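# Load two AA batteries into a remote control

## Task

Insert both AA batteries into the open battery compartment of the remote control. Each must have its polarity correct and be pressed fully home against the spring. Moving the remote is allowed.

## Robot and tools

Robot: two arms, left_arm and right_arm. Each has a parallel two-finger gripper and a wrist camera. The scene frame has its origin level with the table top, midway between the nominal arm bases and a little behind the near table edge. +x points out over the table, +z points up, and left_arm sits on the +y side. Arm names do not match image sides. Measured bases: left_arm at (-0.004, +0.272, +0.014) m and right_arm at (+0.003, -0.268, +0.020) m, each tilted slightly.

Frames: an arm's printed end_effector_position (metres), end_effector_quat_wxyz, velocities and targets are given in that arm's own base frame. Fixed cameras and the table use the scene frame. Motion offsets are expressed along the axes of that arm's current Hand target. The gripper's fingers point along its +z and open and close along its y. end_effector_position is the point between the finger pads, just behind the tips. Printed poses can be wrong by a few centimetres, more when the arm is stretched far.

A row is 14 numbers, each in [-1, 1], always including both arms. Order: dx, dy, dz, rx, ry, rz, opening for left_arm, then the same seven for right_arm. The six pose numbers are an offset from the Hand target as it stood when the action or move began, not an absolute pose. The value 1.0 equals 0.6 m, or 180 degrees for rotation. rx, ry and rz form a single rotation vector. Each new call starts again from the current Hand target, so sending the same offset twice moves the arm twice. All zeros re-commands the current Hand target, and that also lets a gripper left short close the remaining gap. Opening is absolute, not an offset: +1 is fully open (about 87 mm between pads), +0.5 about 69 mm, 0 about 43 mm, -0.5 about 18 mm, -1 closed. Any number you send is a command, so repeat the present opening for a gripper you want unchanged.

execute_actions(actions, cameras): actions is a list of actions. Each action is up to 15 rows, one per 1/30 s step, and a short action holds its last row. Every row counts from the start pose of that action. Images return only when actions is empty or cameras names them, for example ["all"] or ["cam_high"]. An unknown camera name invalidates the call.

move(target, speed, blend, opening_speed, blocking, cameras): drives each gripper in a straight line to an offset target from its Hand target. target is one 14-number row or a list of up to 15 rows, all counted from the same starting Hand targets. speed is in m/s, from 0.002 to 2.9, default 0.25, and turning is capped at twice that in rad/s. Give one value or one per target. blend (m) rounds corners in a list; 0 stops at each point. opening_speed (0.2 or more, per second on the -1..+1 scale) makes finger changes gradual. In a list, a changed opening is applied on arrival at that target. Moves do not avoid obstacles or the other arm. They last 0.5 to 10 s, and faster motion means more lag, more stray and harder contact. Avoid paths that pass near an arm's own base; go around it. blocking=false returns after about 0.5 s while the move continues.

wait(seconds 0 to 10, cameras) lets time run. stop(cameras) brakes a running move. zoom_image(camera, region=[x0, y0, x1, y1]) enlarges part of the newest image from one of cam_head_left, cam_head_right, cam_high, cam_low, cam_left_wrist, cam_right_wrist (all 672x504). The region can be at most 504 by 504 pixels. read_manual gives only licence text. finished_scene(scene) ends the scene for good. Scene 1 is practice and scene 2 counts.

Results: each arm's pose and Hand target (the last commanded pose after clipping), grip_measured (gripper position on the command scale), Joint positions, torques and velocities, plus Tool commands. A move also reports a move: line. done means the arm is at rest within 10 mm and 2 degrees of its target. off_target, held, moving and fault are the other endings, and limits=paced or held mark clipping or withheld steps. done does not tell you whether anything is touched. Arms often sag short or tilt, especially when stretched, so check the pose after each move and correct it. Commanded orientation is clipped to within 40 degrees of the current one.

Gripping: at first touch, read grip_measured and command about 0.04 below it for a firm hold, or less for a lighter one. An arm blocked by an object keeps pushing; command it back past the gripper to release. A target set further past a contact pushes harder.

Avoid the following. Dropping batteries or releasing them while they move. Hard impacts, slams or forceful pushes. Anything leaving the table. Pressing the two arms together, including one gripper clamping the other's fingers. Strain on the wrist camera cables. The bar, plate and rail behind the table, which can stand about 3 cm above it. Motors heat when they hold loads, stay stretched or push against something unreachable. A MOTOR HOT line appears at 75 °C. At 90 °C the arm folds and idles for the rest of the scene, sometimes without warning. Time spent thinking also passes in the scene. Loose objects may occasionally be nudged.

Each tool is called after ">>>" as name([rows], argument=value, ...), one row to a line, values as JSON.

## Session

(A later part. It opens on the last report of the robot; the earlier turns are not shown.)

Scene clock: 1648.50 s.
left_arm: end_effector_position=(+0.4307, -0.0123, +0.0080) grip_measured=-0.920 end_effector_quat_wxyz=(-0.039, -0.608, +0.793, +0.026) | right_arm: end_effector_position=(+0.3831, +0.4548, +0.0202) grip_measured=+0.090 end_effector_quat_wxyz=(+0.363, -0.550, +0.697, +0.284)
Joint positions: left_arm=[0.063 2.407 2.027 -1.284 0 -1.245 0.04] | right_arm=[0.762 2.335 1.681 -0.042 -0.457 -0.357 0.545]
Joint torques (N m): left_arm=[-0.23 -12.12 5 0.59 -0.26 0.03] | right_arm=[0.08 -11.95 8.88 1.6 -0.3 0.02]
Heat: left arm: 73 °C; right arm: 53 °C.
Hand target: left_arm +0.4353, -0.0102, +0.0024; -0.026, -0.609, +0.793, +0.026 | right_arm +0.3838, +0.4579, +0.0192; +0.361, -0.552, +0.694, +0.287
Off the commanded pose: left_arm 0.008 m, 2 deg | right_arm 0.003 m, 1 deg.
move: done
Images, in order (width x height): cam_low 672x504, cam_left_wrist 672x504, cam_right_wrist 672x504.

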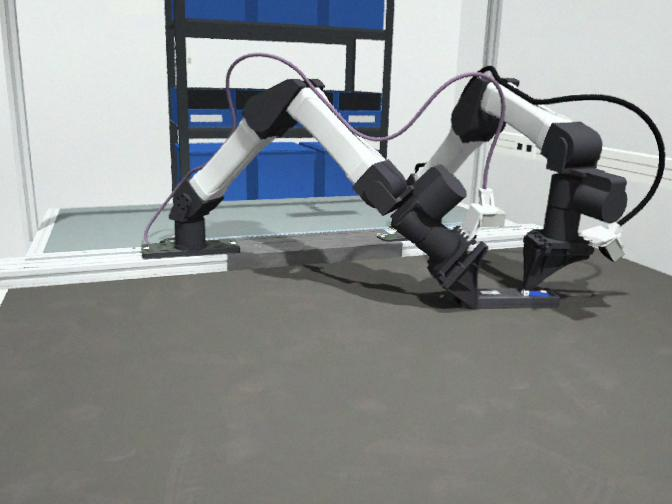

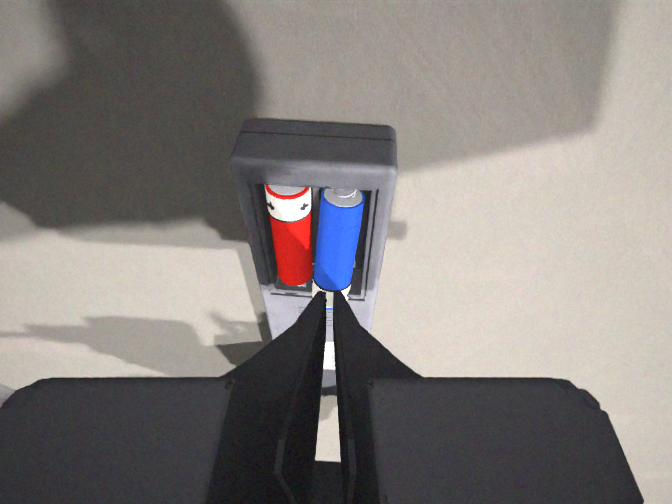

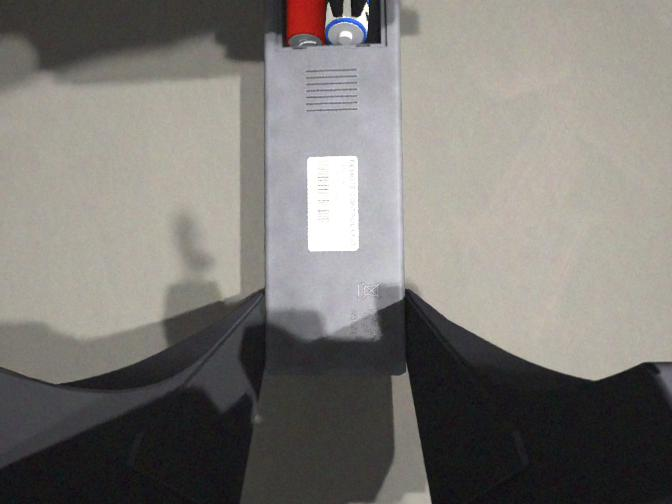

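>>> move([
  [0,0,0.022,0,0,0,-0.92,0,0,0,0,0,0,0.03],
  [-0.012,-0.012,0.028,0,0,0,-0.92,0,0,0,0,0,0,0.03],
], speed=0.05, cameras=["cam_left_wrist","cam_right_wrist","cam_low"])

>>> zoom_image(camera="cam_left_wrist", region=[190, 170, 400, 370])

>>> zoom_image(camera="cam_right_wrist", region=[250, 0, 430, 120])

>>> zoom_image(camera="cam_low", region=[490, 240, 590, 310])

Scene clock: 1654.40 s.
left_arm: end_effector_position=(+0.4310, -0.0127, +0.0071) grip_measured=-0.920 end_effector_quat_wxyz=(-0.039, -0.606, +0.794, +0.021) | right_arm: end_effector_position=(+0.3831, +0.4548, +0.0202) grip_measured=+0.090 end_effector_quat_wxyz=(+0.363, -0.550, +0.697, +0.284)
Joint positions: left_arm=[0.065 2.402 2.014 -1.27 0.008 -1.238 0.04] | right_arm=[0.762 2.335 1.681 -0.042 -0.457 -0.357 0.545]
Joint torques (N m): left_arm=[0.58 -7.45 7.69 0.81 -0.3 0.09] | right_arm=[0.08 -11.93 8.88 1.59 -0.31 0.02]
Heat: left arm: 73 °C; right arm: 53 °C.
Hand target: left_arm +0.4429, -0.0049, -0.0150; -0.026, -0.609, +0.793, +0.026 | right_arm +0.3838, +0.4579, +0.0192; +0.361, -0.552, +0.694, +0.287
Off the commanded pose: left_arm 0.026 m, 2 deg | right_arm 0.003 m, 1 deg.
move: off_target (left_arm)
Images, in order (width x height): cam_low 672x504, cam_left_wrist 672x504, cam_right_wrist 672x504.

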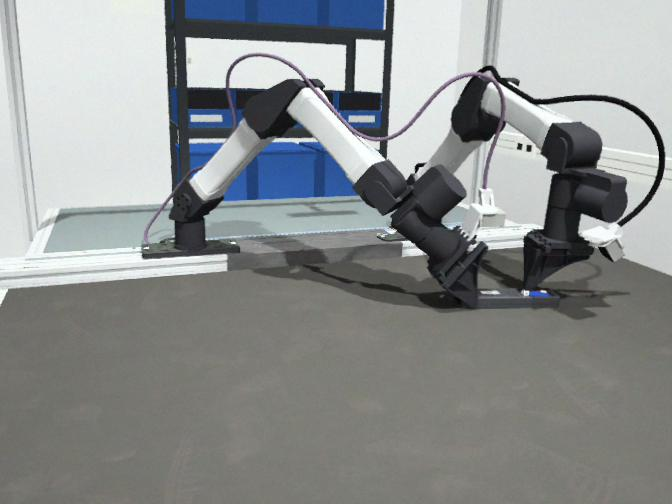

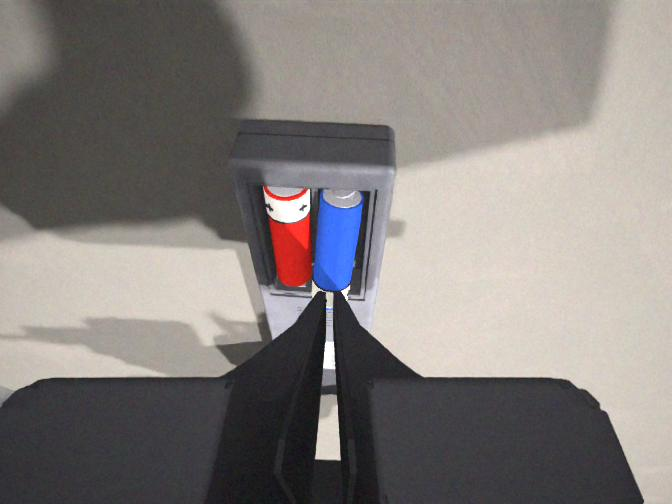

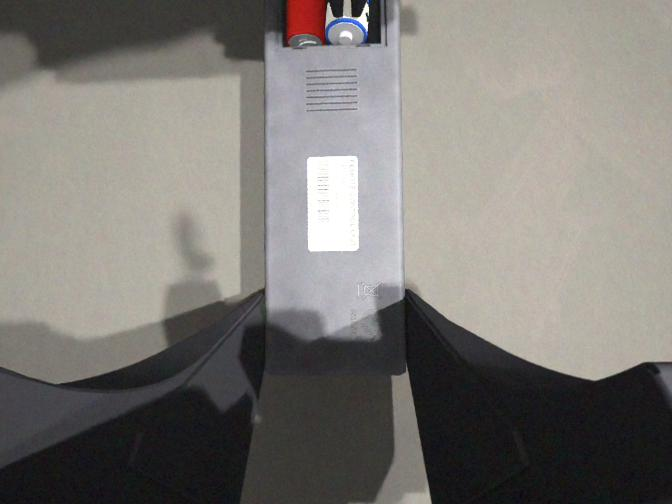

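Scaled by 2.400 from the camera's 672x504 image, which has a finer 960x720 frame.

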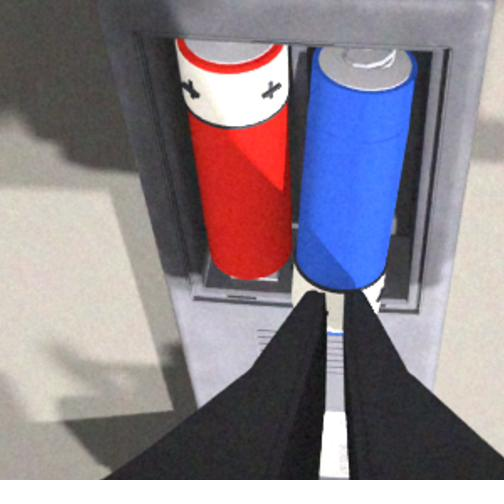

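Scaled by 2.800 from the camera's 672x504 image, which has a finer 960x720 frame.

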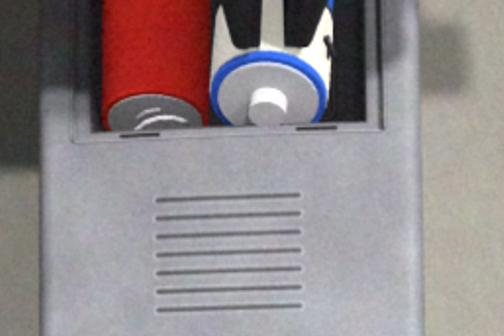

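Scaled by 5.040 from the camera's 672x504 image, which has a finer 960x720 frame.

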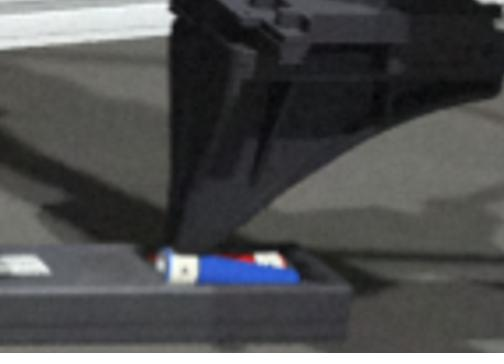

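>>> move(target=[-0.02,-0.02,0.004,0,0,0,-0.92,0,0,0,0,0,0,0.03], speed=0.05, cameras=["cam_left_wrist","cam_right_wrist","cam_low"])

>>> zoom_image(camera="cam_left_wrist", region=[190, 170, 400, 370])

>>> zoom_image(camera="cam_right_wrist", region=[250, 0, 430, 120])

>>> zoom_image(camera="cam_low", region=[490, 240, 590, 310])

Scene clock: 1659.27 s.
left_arm: end_effector_position=(+0.4461, -0.0054, +0.0006) grip_measured=-0.920 end_effector_quat_wxyz=(-0.042, -0.605, +0.795, +0.019) | right_arm: end_effector_position=(+0.3831, +0.4548, +0.0202) grip_measured=+0.090 end_effector_quat_wxyz=(+0.363, -0.550, +0.697, +0.284)
Joint positions: left_arm=[0.081 2.491 2.147 -1.317 0.013 -1.219 0.04] | right_arm=[0.762 2.335 1.681 -0.042 -0.457 -0.357 0.545]
Joint torques (N m): left_arm=[0.57 -8.47 8.4 0.73 -0.37 0.06] | right_arm=[0.08 -11.96 8.87 1.59 -0.31 0.02]
Heat: left arm: 72 °C; right arm: 53 °C.
Hand target: left_arm +0.4574, +0.0038, -0.0184; -0.026, -0.609, +0.792, +0.026 | right_arm +0.3838, +0.4579, +0.0192; +0.361, -0.552, +0.694, +0.287
Off the commanded pose: left_arm 0.024 m, 2 deg | right_arm 0.003 m, 1 deg.
move: off_target (left_arm)
Images, in order (width x height): cam_low 672x504, cam_left_wrist 672x504, cam_right_wrist 672x504.

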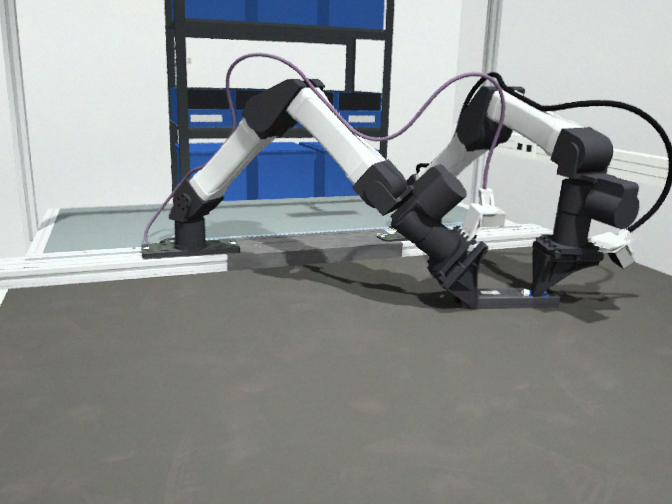

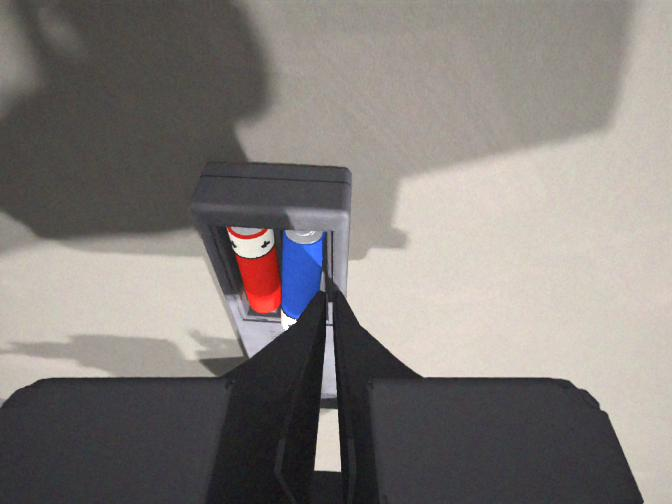

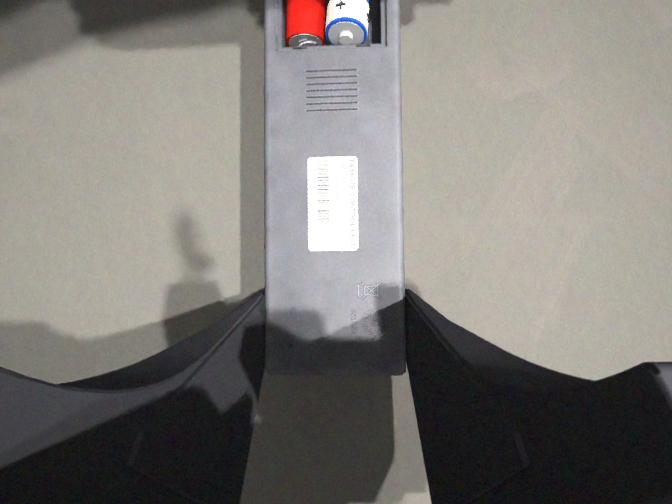

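Scaled by 2.400 from the camera's 672x504 image, which has a finer 960x720 frame.

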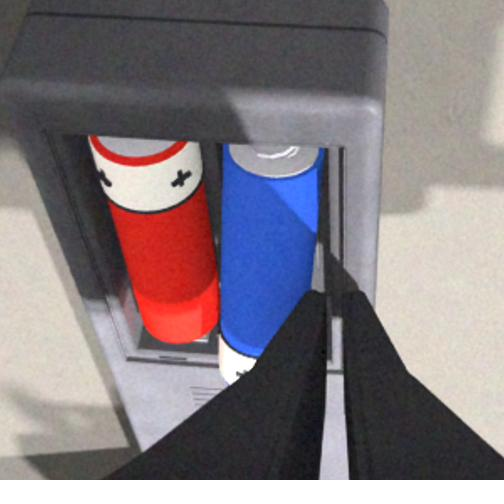

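Scaled by 2.800 from the camera's 672x504 image, which has a finer 960x720 frame.

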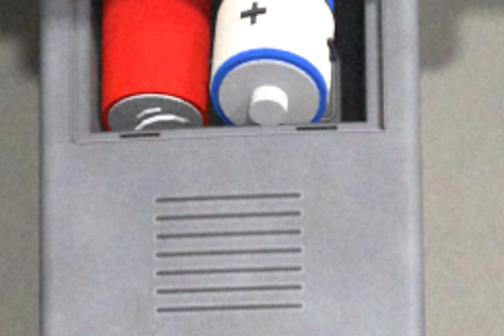

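Scaled by 5.040 from the camera's 672x504 image, which has a finer 960x720 frame.

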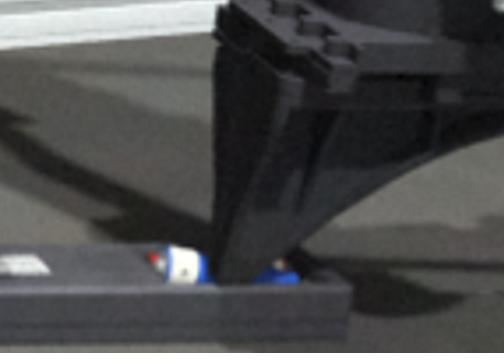

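>>> move([
  [0.0,0.0,-0.06,0,0,0,-1,0,0,0,0,0,0,0.03],
  [0.039,0.036,-0.072,0,-0.01,0,-1,0,0,0,0,0,0,0.03],
  [0.039,0.036,-0.06,0,-0.01,0,-1,0,0,0,0,0,0,0.03],
], speed=0.1, cameras=["cam_left_wrist","cam_low"])

>>> zoom_image(camera="cam_left_wrist", region=[190, 170, 400, 370])

>>> zoom_image(camera="cam_low", region=[490, 240, 590, 310])

Scene clock: 1677.07 s.
left_arm: end_effector_position=(+0.4247, -0.0175, +0.0089) grip_measured=-1.000 end_effector_quat_wxyz=(-0.042, -0.603, +0.795, +0.045) | right_arm: end_effector_position=(+0.3815, +0.4548, +0.0198) grip_measured=+0.090 end_effector_quat_wxyz=(+0.360, -0.552, +0.695, +0.286)
Joint positions: left_arm=[0.041 2.41 2.036 -1.317 -0.026 -1.258 0] | right_arm=[0.762 2.335 1.681 -0.047 -0.464 -0.36 0.545]
Joint torques (N m): left_arm=[-0.05 -15.2 5.19 0.47 -0.26 -0.03] | right_arm=[0.05 -11.93 8.9 1.64 -0.23 0.05]
Heat: left arm: 71 °C; right arm: 53 °C.
Hand target: left_arm +0.4331, -0.0137, +0.0194; -0.013, -0.608, +0.793, +0.036 | right_arm +0.3838, +0.4578, +0.0192; +0.361, -0.552, +0.695, +0.287
Off the commanded pose: left_arm 0.014 m, 4 deg | right_arm 0.004 m, 0 deg.
move: off_target (left_arm)
Images, in order (width x height): cam_low 672x504, cam_left_wrist 672x504.

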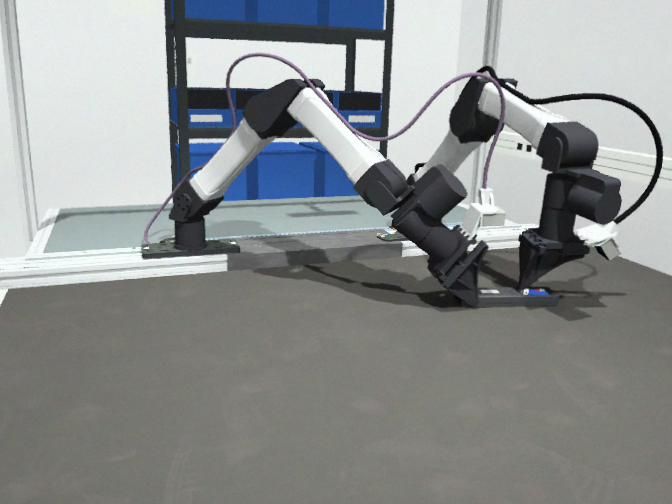

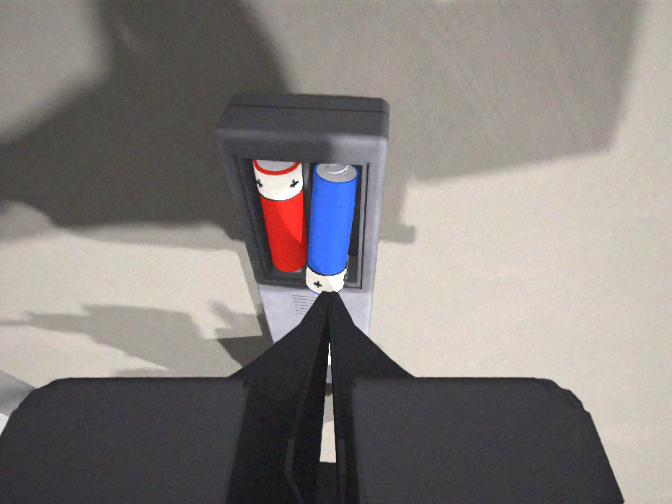

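Scaled by 2.400 from the camera's 672x504 image, which has a finer 960x720 frame.

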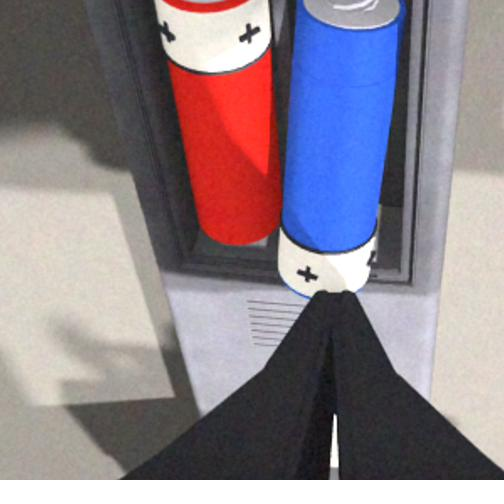

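Scaled by 5.040 from the camera's 672x504 image, which has a finer 960x720 frame.

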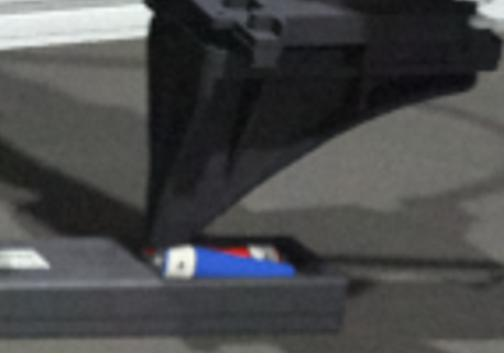

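>>> move([
  [0.0,0.0,-0.03,0,0,0,-1,0,0,0,0,0,0,0.03],
  [-0.02,0.012,-0.03,0,0,0,-1,0,0,0,0,0,0,0.03],
], speed=0.08, cameras=["cam_left_wrist","cam_low"])

>>> zoom_image(camera="cam_left_wrist", region=[190, 170, 400, 370])

>>> zoom_image(camera="cam_low", region=[490, 240, 590, 310])

Scene clock: 1682.30 s.
left_arm: end_effector_position=(+0.4228, -0.0081, +0.0111) grip_measured=-1.000 end_effector_quat_wxyz=(-0.044, -0.608, +0.792, +0.049) | right_arm: end_effector_position=(+0.3815, +0.4548, +0.0198) grip_measured=+0.090 end_effector_quat_wxyz=(+0.360, -0.552, +0.695, +0.286)
Joint positions: left_arm=[0.061 2.41 2.043 -1.333 -0.032 -1.25 0] | right_arm=[0.762 2.335 1.681 -0.047 -0.464 -0.36 0.545]
Joint torques (N m): left_arm=[0.62 -17.06 8.06 0.05 -0.23 0.21] | right_arm=[0.06 -11.93 8.91 1.64 -0.23 0.05]
Heat: left arm: 73 °C; right arm: 53 °C.
Hand target: left_arm +0.4304, -0.0011, +0.0381; -0.013, -0.608, +0.793, +0.036 | right_arm +0.3838, +0.4578, +0.0192; +0.361, -0.552, +0.695, +0.287
Off the commanded pose: left_arm 0.029 m, 4 deg | right_arm 0.004 m, 0 deg.
move: off_target (left_arm)
Images, in order (width x height): cam_low 672x504, cam_left_wrist 672x504.

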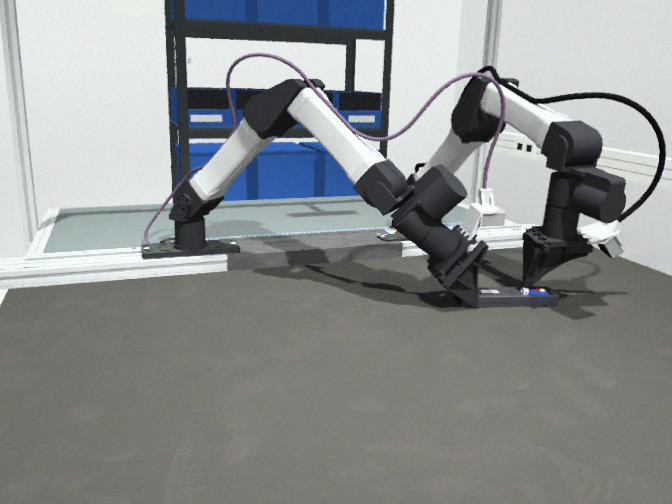

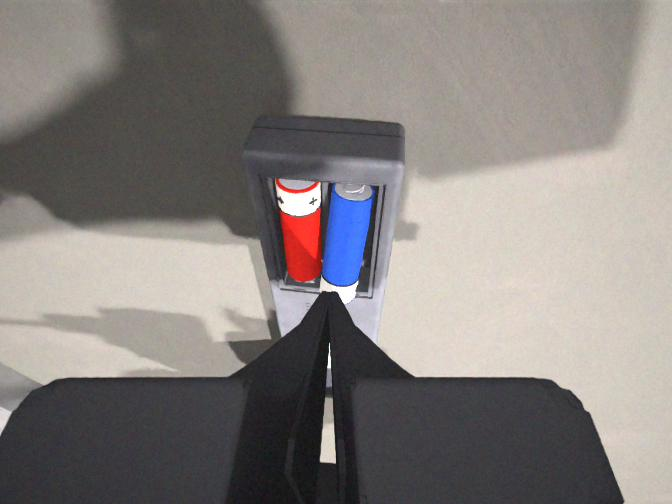

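Scaled by 2.400 from the camera's 672x504 image, which has a finer 960x720 frame.

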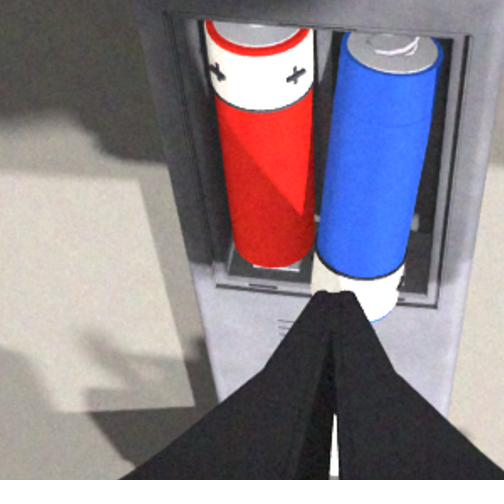

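Scaled by 5.040 from the camera's 672x504 image, which has a finer 960x720 frame.

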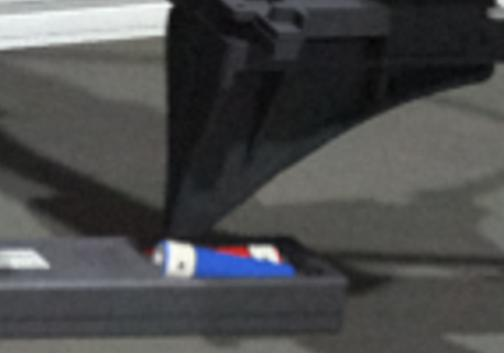

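>>> move([
  [-0.004,0.005,0.05,0,0,0,-1,0,0,0,0,0,0,0.03],
], speed=0.06, cameras=["cam_left_wrist","cam_low","cam_right_wrist"])

>>> zoom_image(camera="cam_left_wrist", region=[190, 170, 400, 370])

>>> zoom_image(camera="cam_right_wrist", region=[250, 0, 430, 120])

Scene clock: 1689.63 s.
left_arm: end_effector_position=(+0.4142, -0.0056, +0.0002) grip_measured=-1.000 end_effector_quat_wxyz=(-0.047, -0.605, +0.793, +0.050) | right_arm: end_effector_position=(+0.3815, +0.4548, +0.0198) grip_measured=+0.090 end_effector_quat_wxyz=(+0.360, -0.552, +0.695, +0.286)
Joint positions: left_arm=[0.068 2.387 1.957 -1.275 -0.032 -1.237 0] | right_arm=[0.762 2.335 1.681 -0.047 -0.464 -0.361 0.545]
Joint torques (N m): left_arm=[1.06 -14.78 5.29 0.69 -0.23 0.19] | right_arm=[0.08 -11.93 8.9 1.64 -0.23 0.06]
Heat: left arm: 76 °C; right arm: 53 °C. Fold the left arm in close to its base, or ease its load, before you think long.
Hand target: left_arm +0.4262, +0.0032, +0.0085; -0.013, -0.608, +0.793, +0.036 | right_arm +0.3838, +0.4578, +0.0192; +0.361, -0.552, +0.695, +0.287
Off the commanded pose: left_arm 0.017 m, 4 deg | right_arm 0.004 m, 0 deg.
MOTOR HOT: joint 2 (shoulder) of the left arm reports 76 °C; the controller's stop level is 90 °C. To cool a motor, set the load down, stop pushing, or move to a pose that needs little force.
move: off_target (left_arm)
Images, in order (width x height): cam_low 672x504, cam_left_wrist 672x504, cam_right_wrist 672x504.

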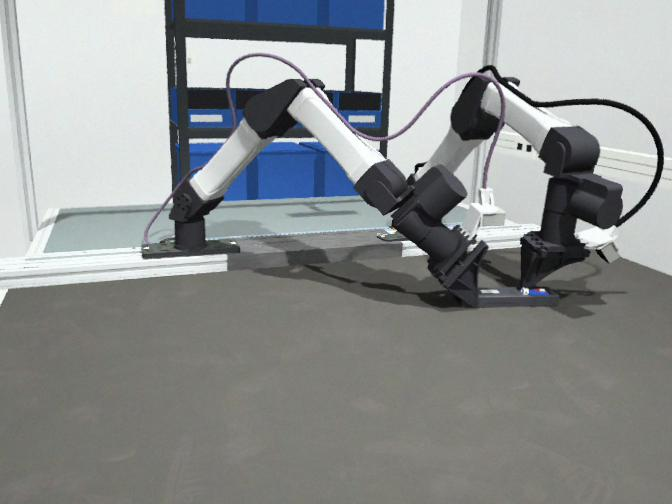

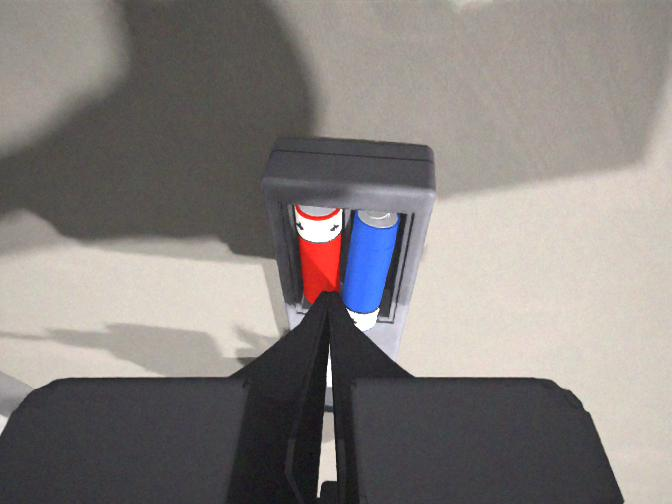

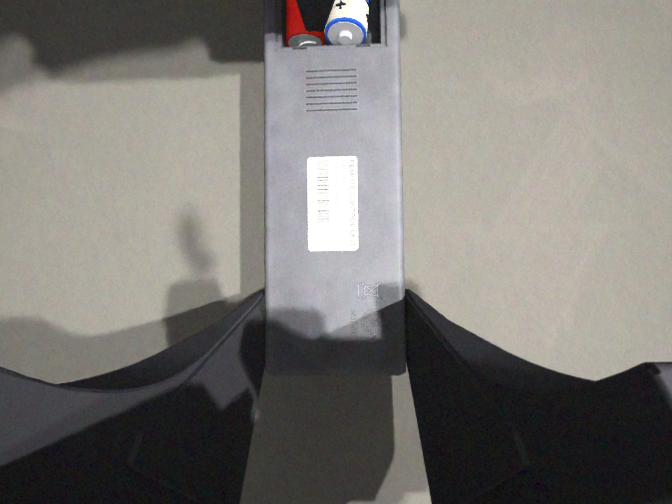

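Scaled by 2.400 from the camera's 672x504 image, which has a finer 960x720 frame.

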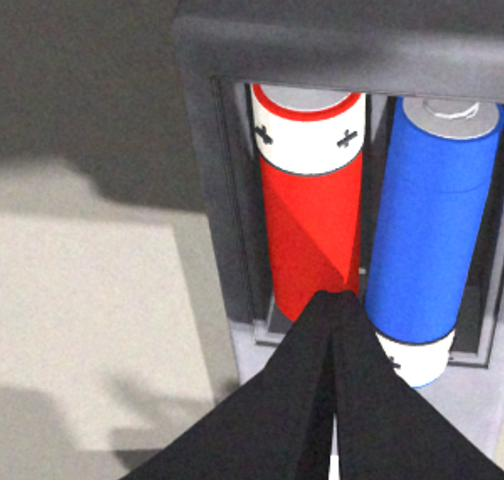

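Scaled by 2.800 from the camera's 672x504 image, which has a finer 960x720 frame.

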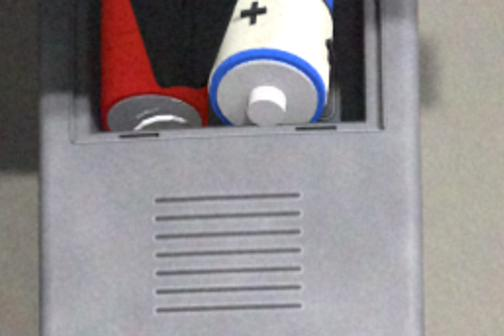

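>>> move([
  [0.006,-0.02,0.008,0,0,0,-1,0,0,0,0,0,0,0.03],
], speed=0.05, cameras=["cam_left_wrist","cam_low","cam_right_wrist"])

>>> zoom_image(camera="cam_left_wrist", region=[190, 170, 400, 370])

>>> zoom_image(camera="cam_right_wrist", region=[250, 0, 430, 120])

Scene clock: 1695.57 s.
left_arm: end_effector_position=(+0.4191, -0.0053, +0.0019) grip_measured=-1.000 end_effector_quat_wxyz=(-0.040, -0.605, +0.794, +0.045) | right_arm: end_effector_position=(+0.3815, +0.4548, +0.0198) grip_measured=+0.090 end_effector_quat_wxyz=(+0.360, -0.552, +0.695, +0.286)
Joint positions: left_arm=[0.068 2.387 1.967 -1.267 -0.032 -1.236 0] | right_arm=[0.762 2.335 1.681 -0.047 -0.464 -0.361 0.545]
Joint torques (N m): left_arm=[-0.2 -10.85 10.44 0.51 -0.27 -0.02] | right_arm=[0.06 -11.95 8.9 1.64 -0.23 0.06]
Heat: left arm: 75 °C; right arm: 53 °C. Fold the left arm in close to its base, or ease its load, before you think long.
Hand target: left_arm +0.4366, -0.0032, +0.0028; -0.013, -0.608, +0.793, +0.035 | right_arm +0.3838, +0.4578, +0.0192; +0.361, -0.552, +0.695, +0.287
Off the commanded pose: left_arm 0.018 m, 3 deg | right_arm 0.004 m, 0 deg.
MOTOR HOT: still on. Joint 2 (shoulder) of the left arm reports 75 °C.
move: off_target (left_arm)
Images, in order (width x height): cam_low 672x504, cam_left_wrist 672x504, cam_right_wrist 672x504.

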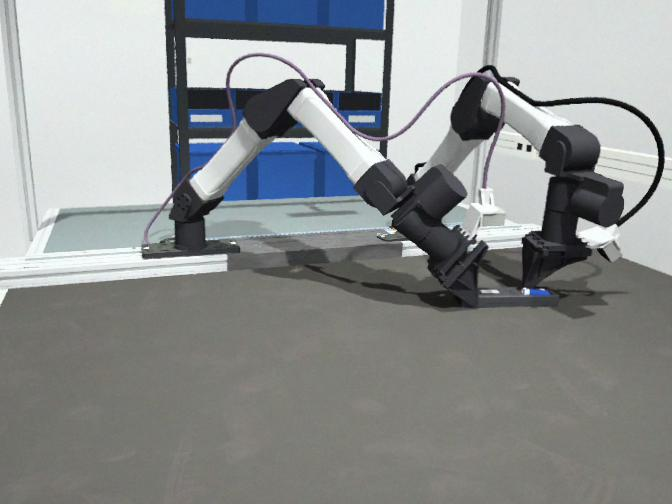

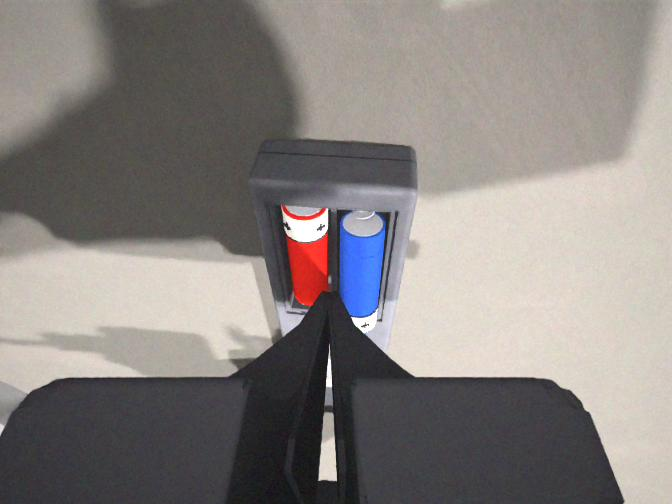

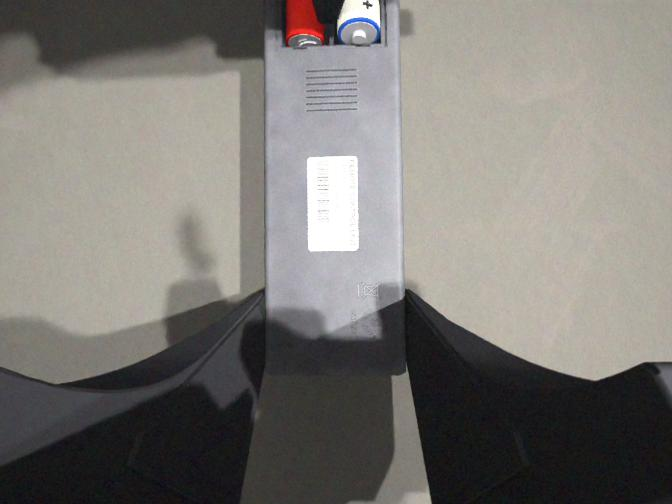

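Scaled by 2.400 from the camera's 672x504 image, which has a finer 960x720 frame.

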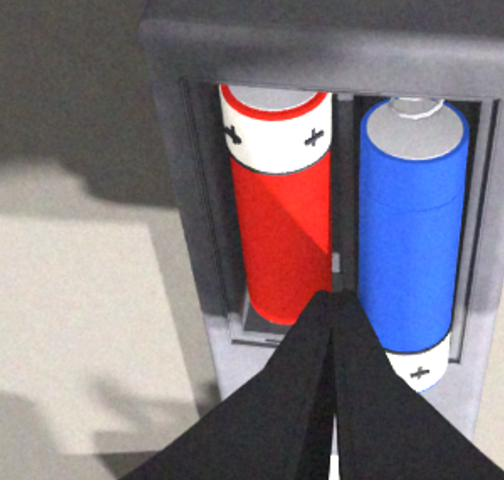

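Scaled by 2.800 from the camera's 672x504 image, which has a finer 960x720 frame.

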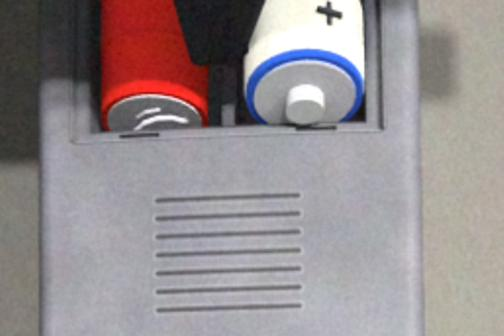

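>>> move([
  [0.0,0.004,-0.06,0,0,0,-1,0,0,0,0,0,0,0.03],
], speed=0.08, cameras=["cam_left_wrist","cam_low","cam_right_wrist"])

>>> zoom_image(camera="cam_left_wrist", region=[230, 170, 440, 370])

>>> zoom_image(camera="cam_right_wrist", region=[250, 0, 430, 120])

>>> zoom_image(camera="cam_low", region=[490, 240, 590, 310])

Scene clock: 1704.67 s.
left_arm: end_effector_position=(+0.4294, -0.0045, +0.0294) grip_measured=-1.000 end_effector_quat_wxyz=(-0.028, -0.606, +0.794, +0.038) | right_arm: end_effector_position=(+0.3815, +0.4548, +0.0198) grip_measured=+0.090 end_effector_quat_wxyz=(+0.360, -0.552, +0.695, +0.286)
Joint positions: left_arm=[0.068 2.387 2.081 -1.354 -0.033 -1.237 0] | right_arm=[0.762 2.335 1.681 -0.047 -0.464 -0.361 0.545]
Joint torques (N m): left_arm=[-0.42 -12.19 10.47 0.1 -0.24 -0.08] | right_arm=[0.06 -11.93 8.9 1.64 -0.23 0.06]
Heat: left arm: 73 °C; right arm: 53 °C. Fold the left arm in close to its base, or ease its load, before you think long.
Hand target: left_arm +0.4366, -0.0040, +0.0389; -0.013, -0.608, +0.793, +0.035 | right_arm +0.3838, +0.4578, +0.0192; +0.361, -0.552, +0.695, +0.287
Off the commanded pose: left_arm 0.012 m, 2 deg | right_arm 0.004 m, 0 deg.
MOTOR HOT: still on. Joint 2 (shoulder) of the left arm reports 73 °C.
move: off_target (left_arm)
Images, in order (width x height): cam_low 672x504, cam_left_wrist 672x504, cam_right_wrist 672x504.

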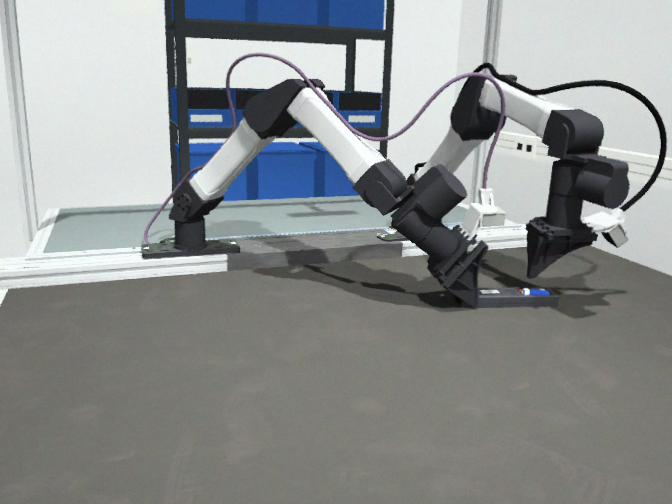

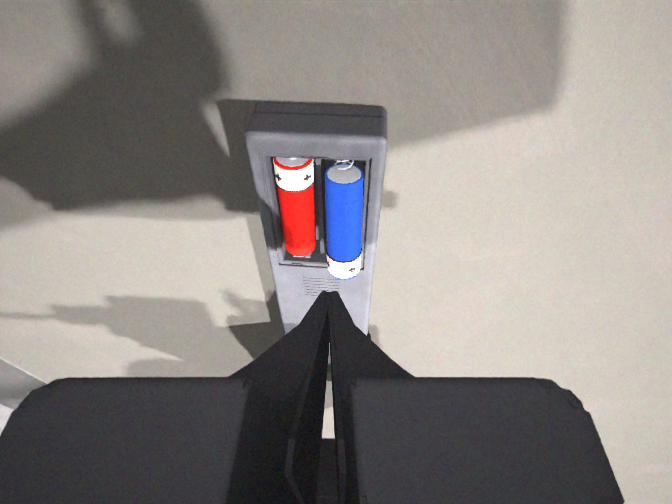

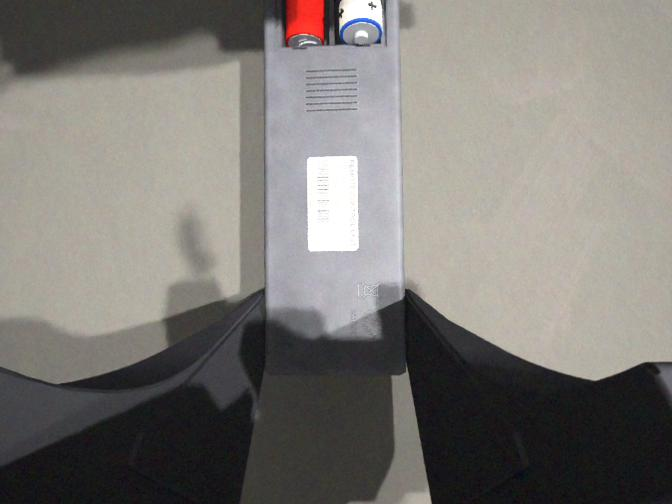

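Scaled by 2.400 from the camera's 672x504 image, which has a finer 960x720 frame.

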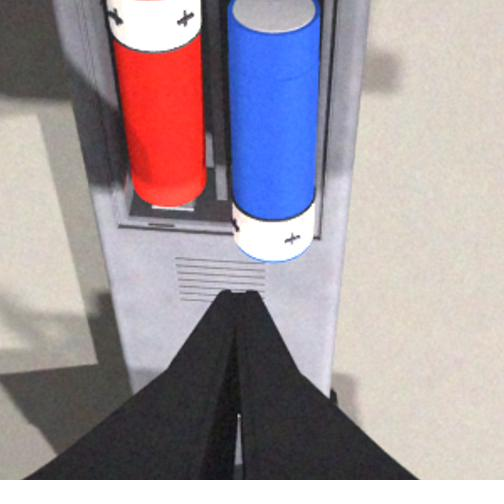

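Scaled by 2.800 from the camera's 672x504 image, which has a finer 960x720 frame.

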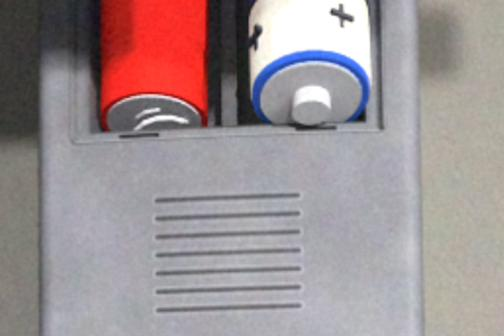

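Scaled by 5.040 from the camera's 672x504 image, which has a finer 960x720 frame.

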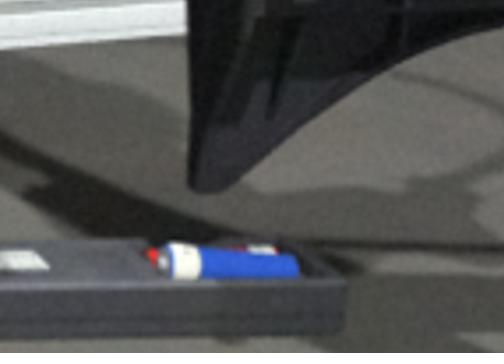

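>>> move([
  [0.008,-0.002,0.03,0,0,0,-0.88,0,0,0,0,0,0,0.03],
], speed=0.08, cameras=["cam_left_wrist","cam_low"])

>>> zoom_image(camera="cam_left_wrist", region=[190, 170, 400, 370])

>>> zoom_image(camera="cam_low", region=[490, 240, 590, 310])

Scene clock: 1711.27 s.
left_arm: end_effector_position=(+0.4307, -0.0084, +0.0219) grip_measured=-0.880 end_effector_quat_wxyz=(-0.025, -0.606, +0.794, +0.037) | right_arm: end_effector_position=(+0.3815, +0.4548, +0.0198) grip_measured=+0.090 end_effector_quat_wxyz=(+0.360, -0.552, +0.695, +0.286)
Joint positions: left_arm=[0.059 2.387 2.052 -1.319 -0.033 -1.245 0.06] | right_arm=[0.762 2.335 1.681 -0.047 -0.464 -0.361 0.545]
Joint torques (N m): left_arm=[-0.51 -12.04 6.12 0.44 -0.19 -0.03] | right_arm=[0.06 -11.93 8.9 1.64 -0.23 0.06]
Heat: left arm: 73 °C; right arm: 53 °C. Fold the left arm in close to its base, or ease its load, before you think long.
Hand target: left_arm +0.4353, -0.0083, +0.0207; -0.013, -0.608, +0.793, +0.035 | right_arm +0.3838, +0.4578, +0.0192; +0.361, -0.552, +0.695, +0.287
Off the commanded pose: left_arm 0.005 m, 1 deg | right_arm 0.004 m, 0 deg.
MOTOR HOT: still on. Joint 2 (shoulder) of the left arm reports 73 °C.
move: done
Images, in order (width x height): cam_low 672x504, cam_left_wrist 672x504.

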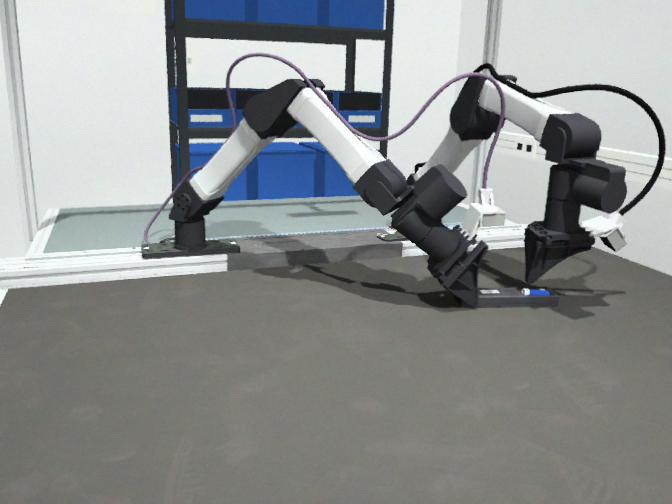

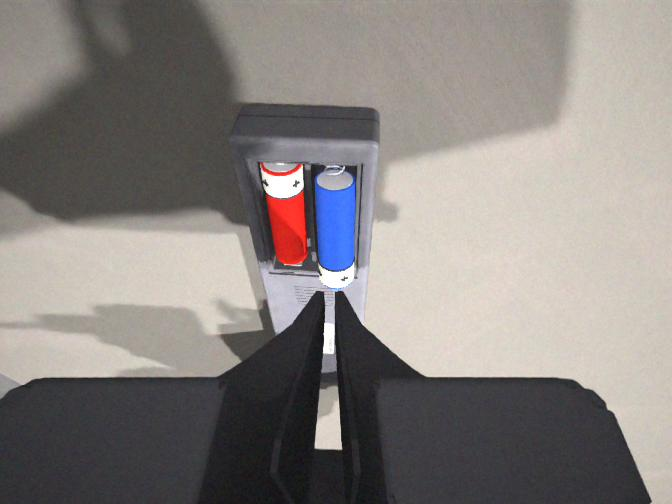

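Scaled by 2.400 from the camera's 672x504 image, which has a finer 960x720 frame.

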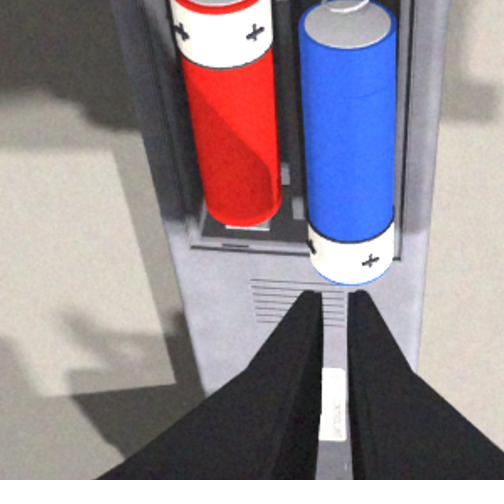

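Scaled by 5.040 from the camera's 672x504 image, which has a finer 960x720 frame.

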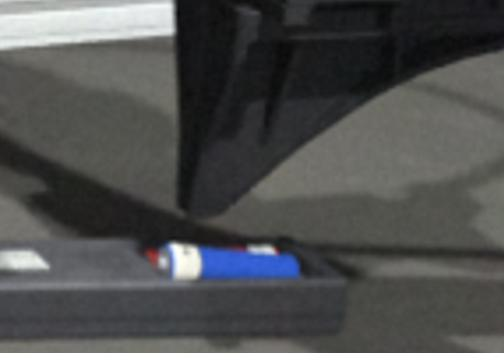

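>>> move([
  [0.004,-0.006,0.016,0,0,0,-0.88,0,0,0,0,0,0,0.03],
  [0.004,-0.004,0.034,0,0,0,-0.88,0,0,0,0,0,0,0.03],
], speed=0.05, cameras=["cam_left_wrist","cam_low","cam_right_wrist"])

>>> zoom_image(camera="cam_left_wrist", region=[190, 170, 400, 370])

>>> zoom_image(camera="cam_low", region=[490, 240, 590, 310])

>>> zoom_image(camera="cam_right_wrist", region=[250, 0, 430, 120])

Scene clock: 1717.13 s.
left_arm: end_effector_position=(+0.4309, -0.0114, +0.0090) grip_measured=-0.880 end_effector_quat_wxyz=(-0.022, -0.606, +0.794, +0.035) | right_arm: end_effector_position=(+0.3815, +0.4548, +0.0198) grip_measured=+0.090 end_effector_quat_wxyz=(+0.360, -0.552, +0.695, +0.286)
Joint positions: left_arm=[0.052 2.387 2.002 -1.262 -0.032 -1.252 0.06] | right_arm=[0.762 2.335 1.681 -0.047 -0.464 -0.361 0.545]
Joint torques (N m): left_arm=[-0.13 -10.86 5.53 0.6 -0.23 0.03] | right_arm=[0.06 -11.93 8.9 1.64 -0.23 0.06]
Heat: left arm: 72 °C; right arm: 53 °C. Fold the left arm in close to its base, or ease its load, before you think long.
Hand target: left_arm +0.4357, -0.0103, +0.0001; -0.013, -0.608, +0.793, +0.035 | right_arm +0.3838, +0.4578, +0.0192; +0.361, -0.552, +0.695, +0.287
Off the commanded pose: left_arm 0.010 m, 1 deg | right_arm 0.004 m, 0 deg.
MOTOR HOT: still on. Joint 2 (shoulder) of the left arm reports 72 °C.
move: done
Images, in order (width x height): cam_low 672x504, cam_left_wrist 672x504, cam_right_wrist 672x504.

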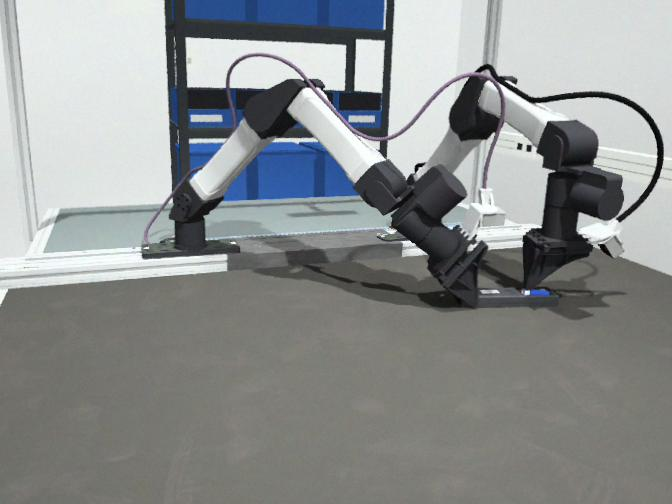

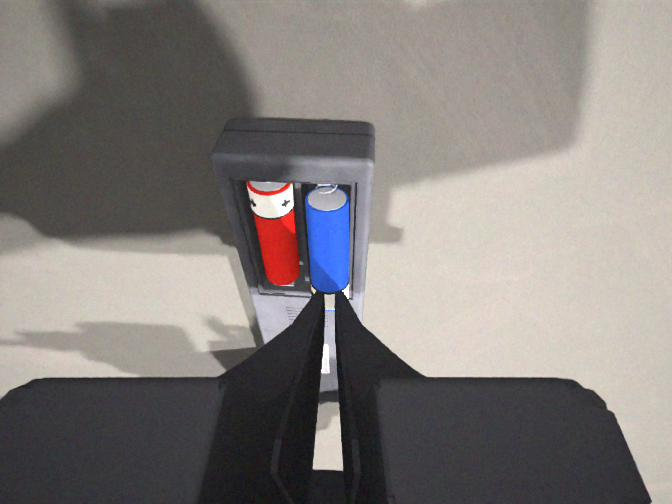

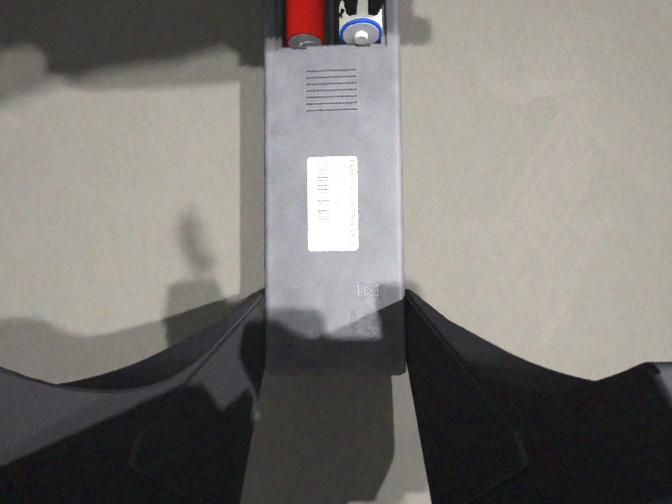

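Scaled by 2.400 from the camera's 672x504 image, which has a finer 960x720 frame.

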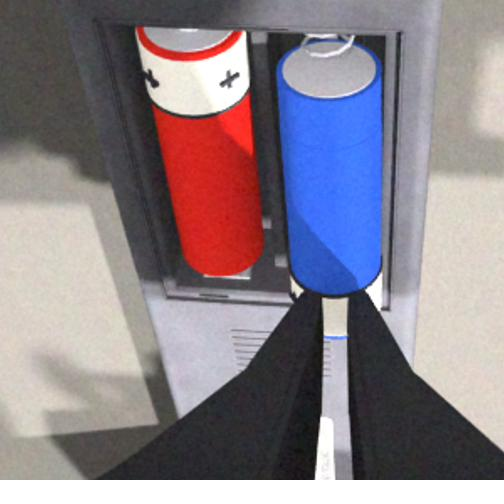

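Scaled by 5.040 from the camera's 672x504 image, which has a finer 960x720 frame.

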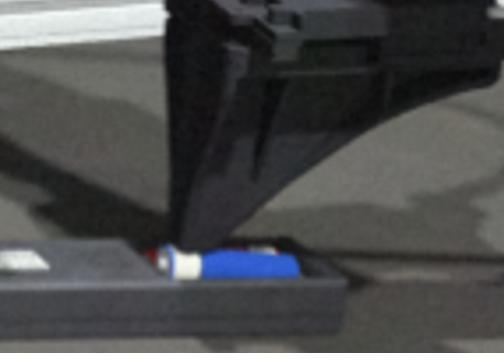

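Scaled by 2.800 from the camera's 672x504 image, which has a finer 960x720 frame.

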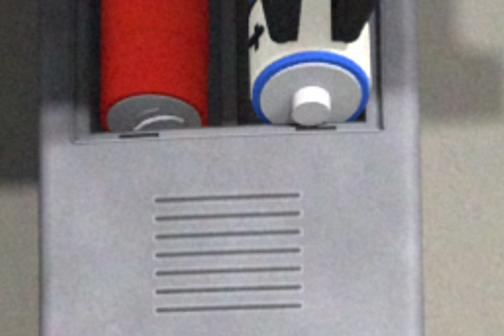

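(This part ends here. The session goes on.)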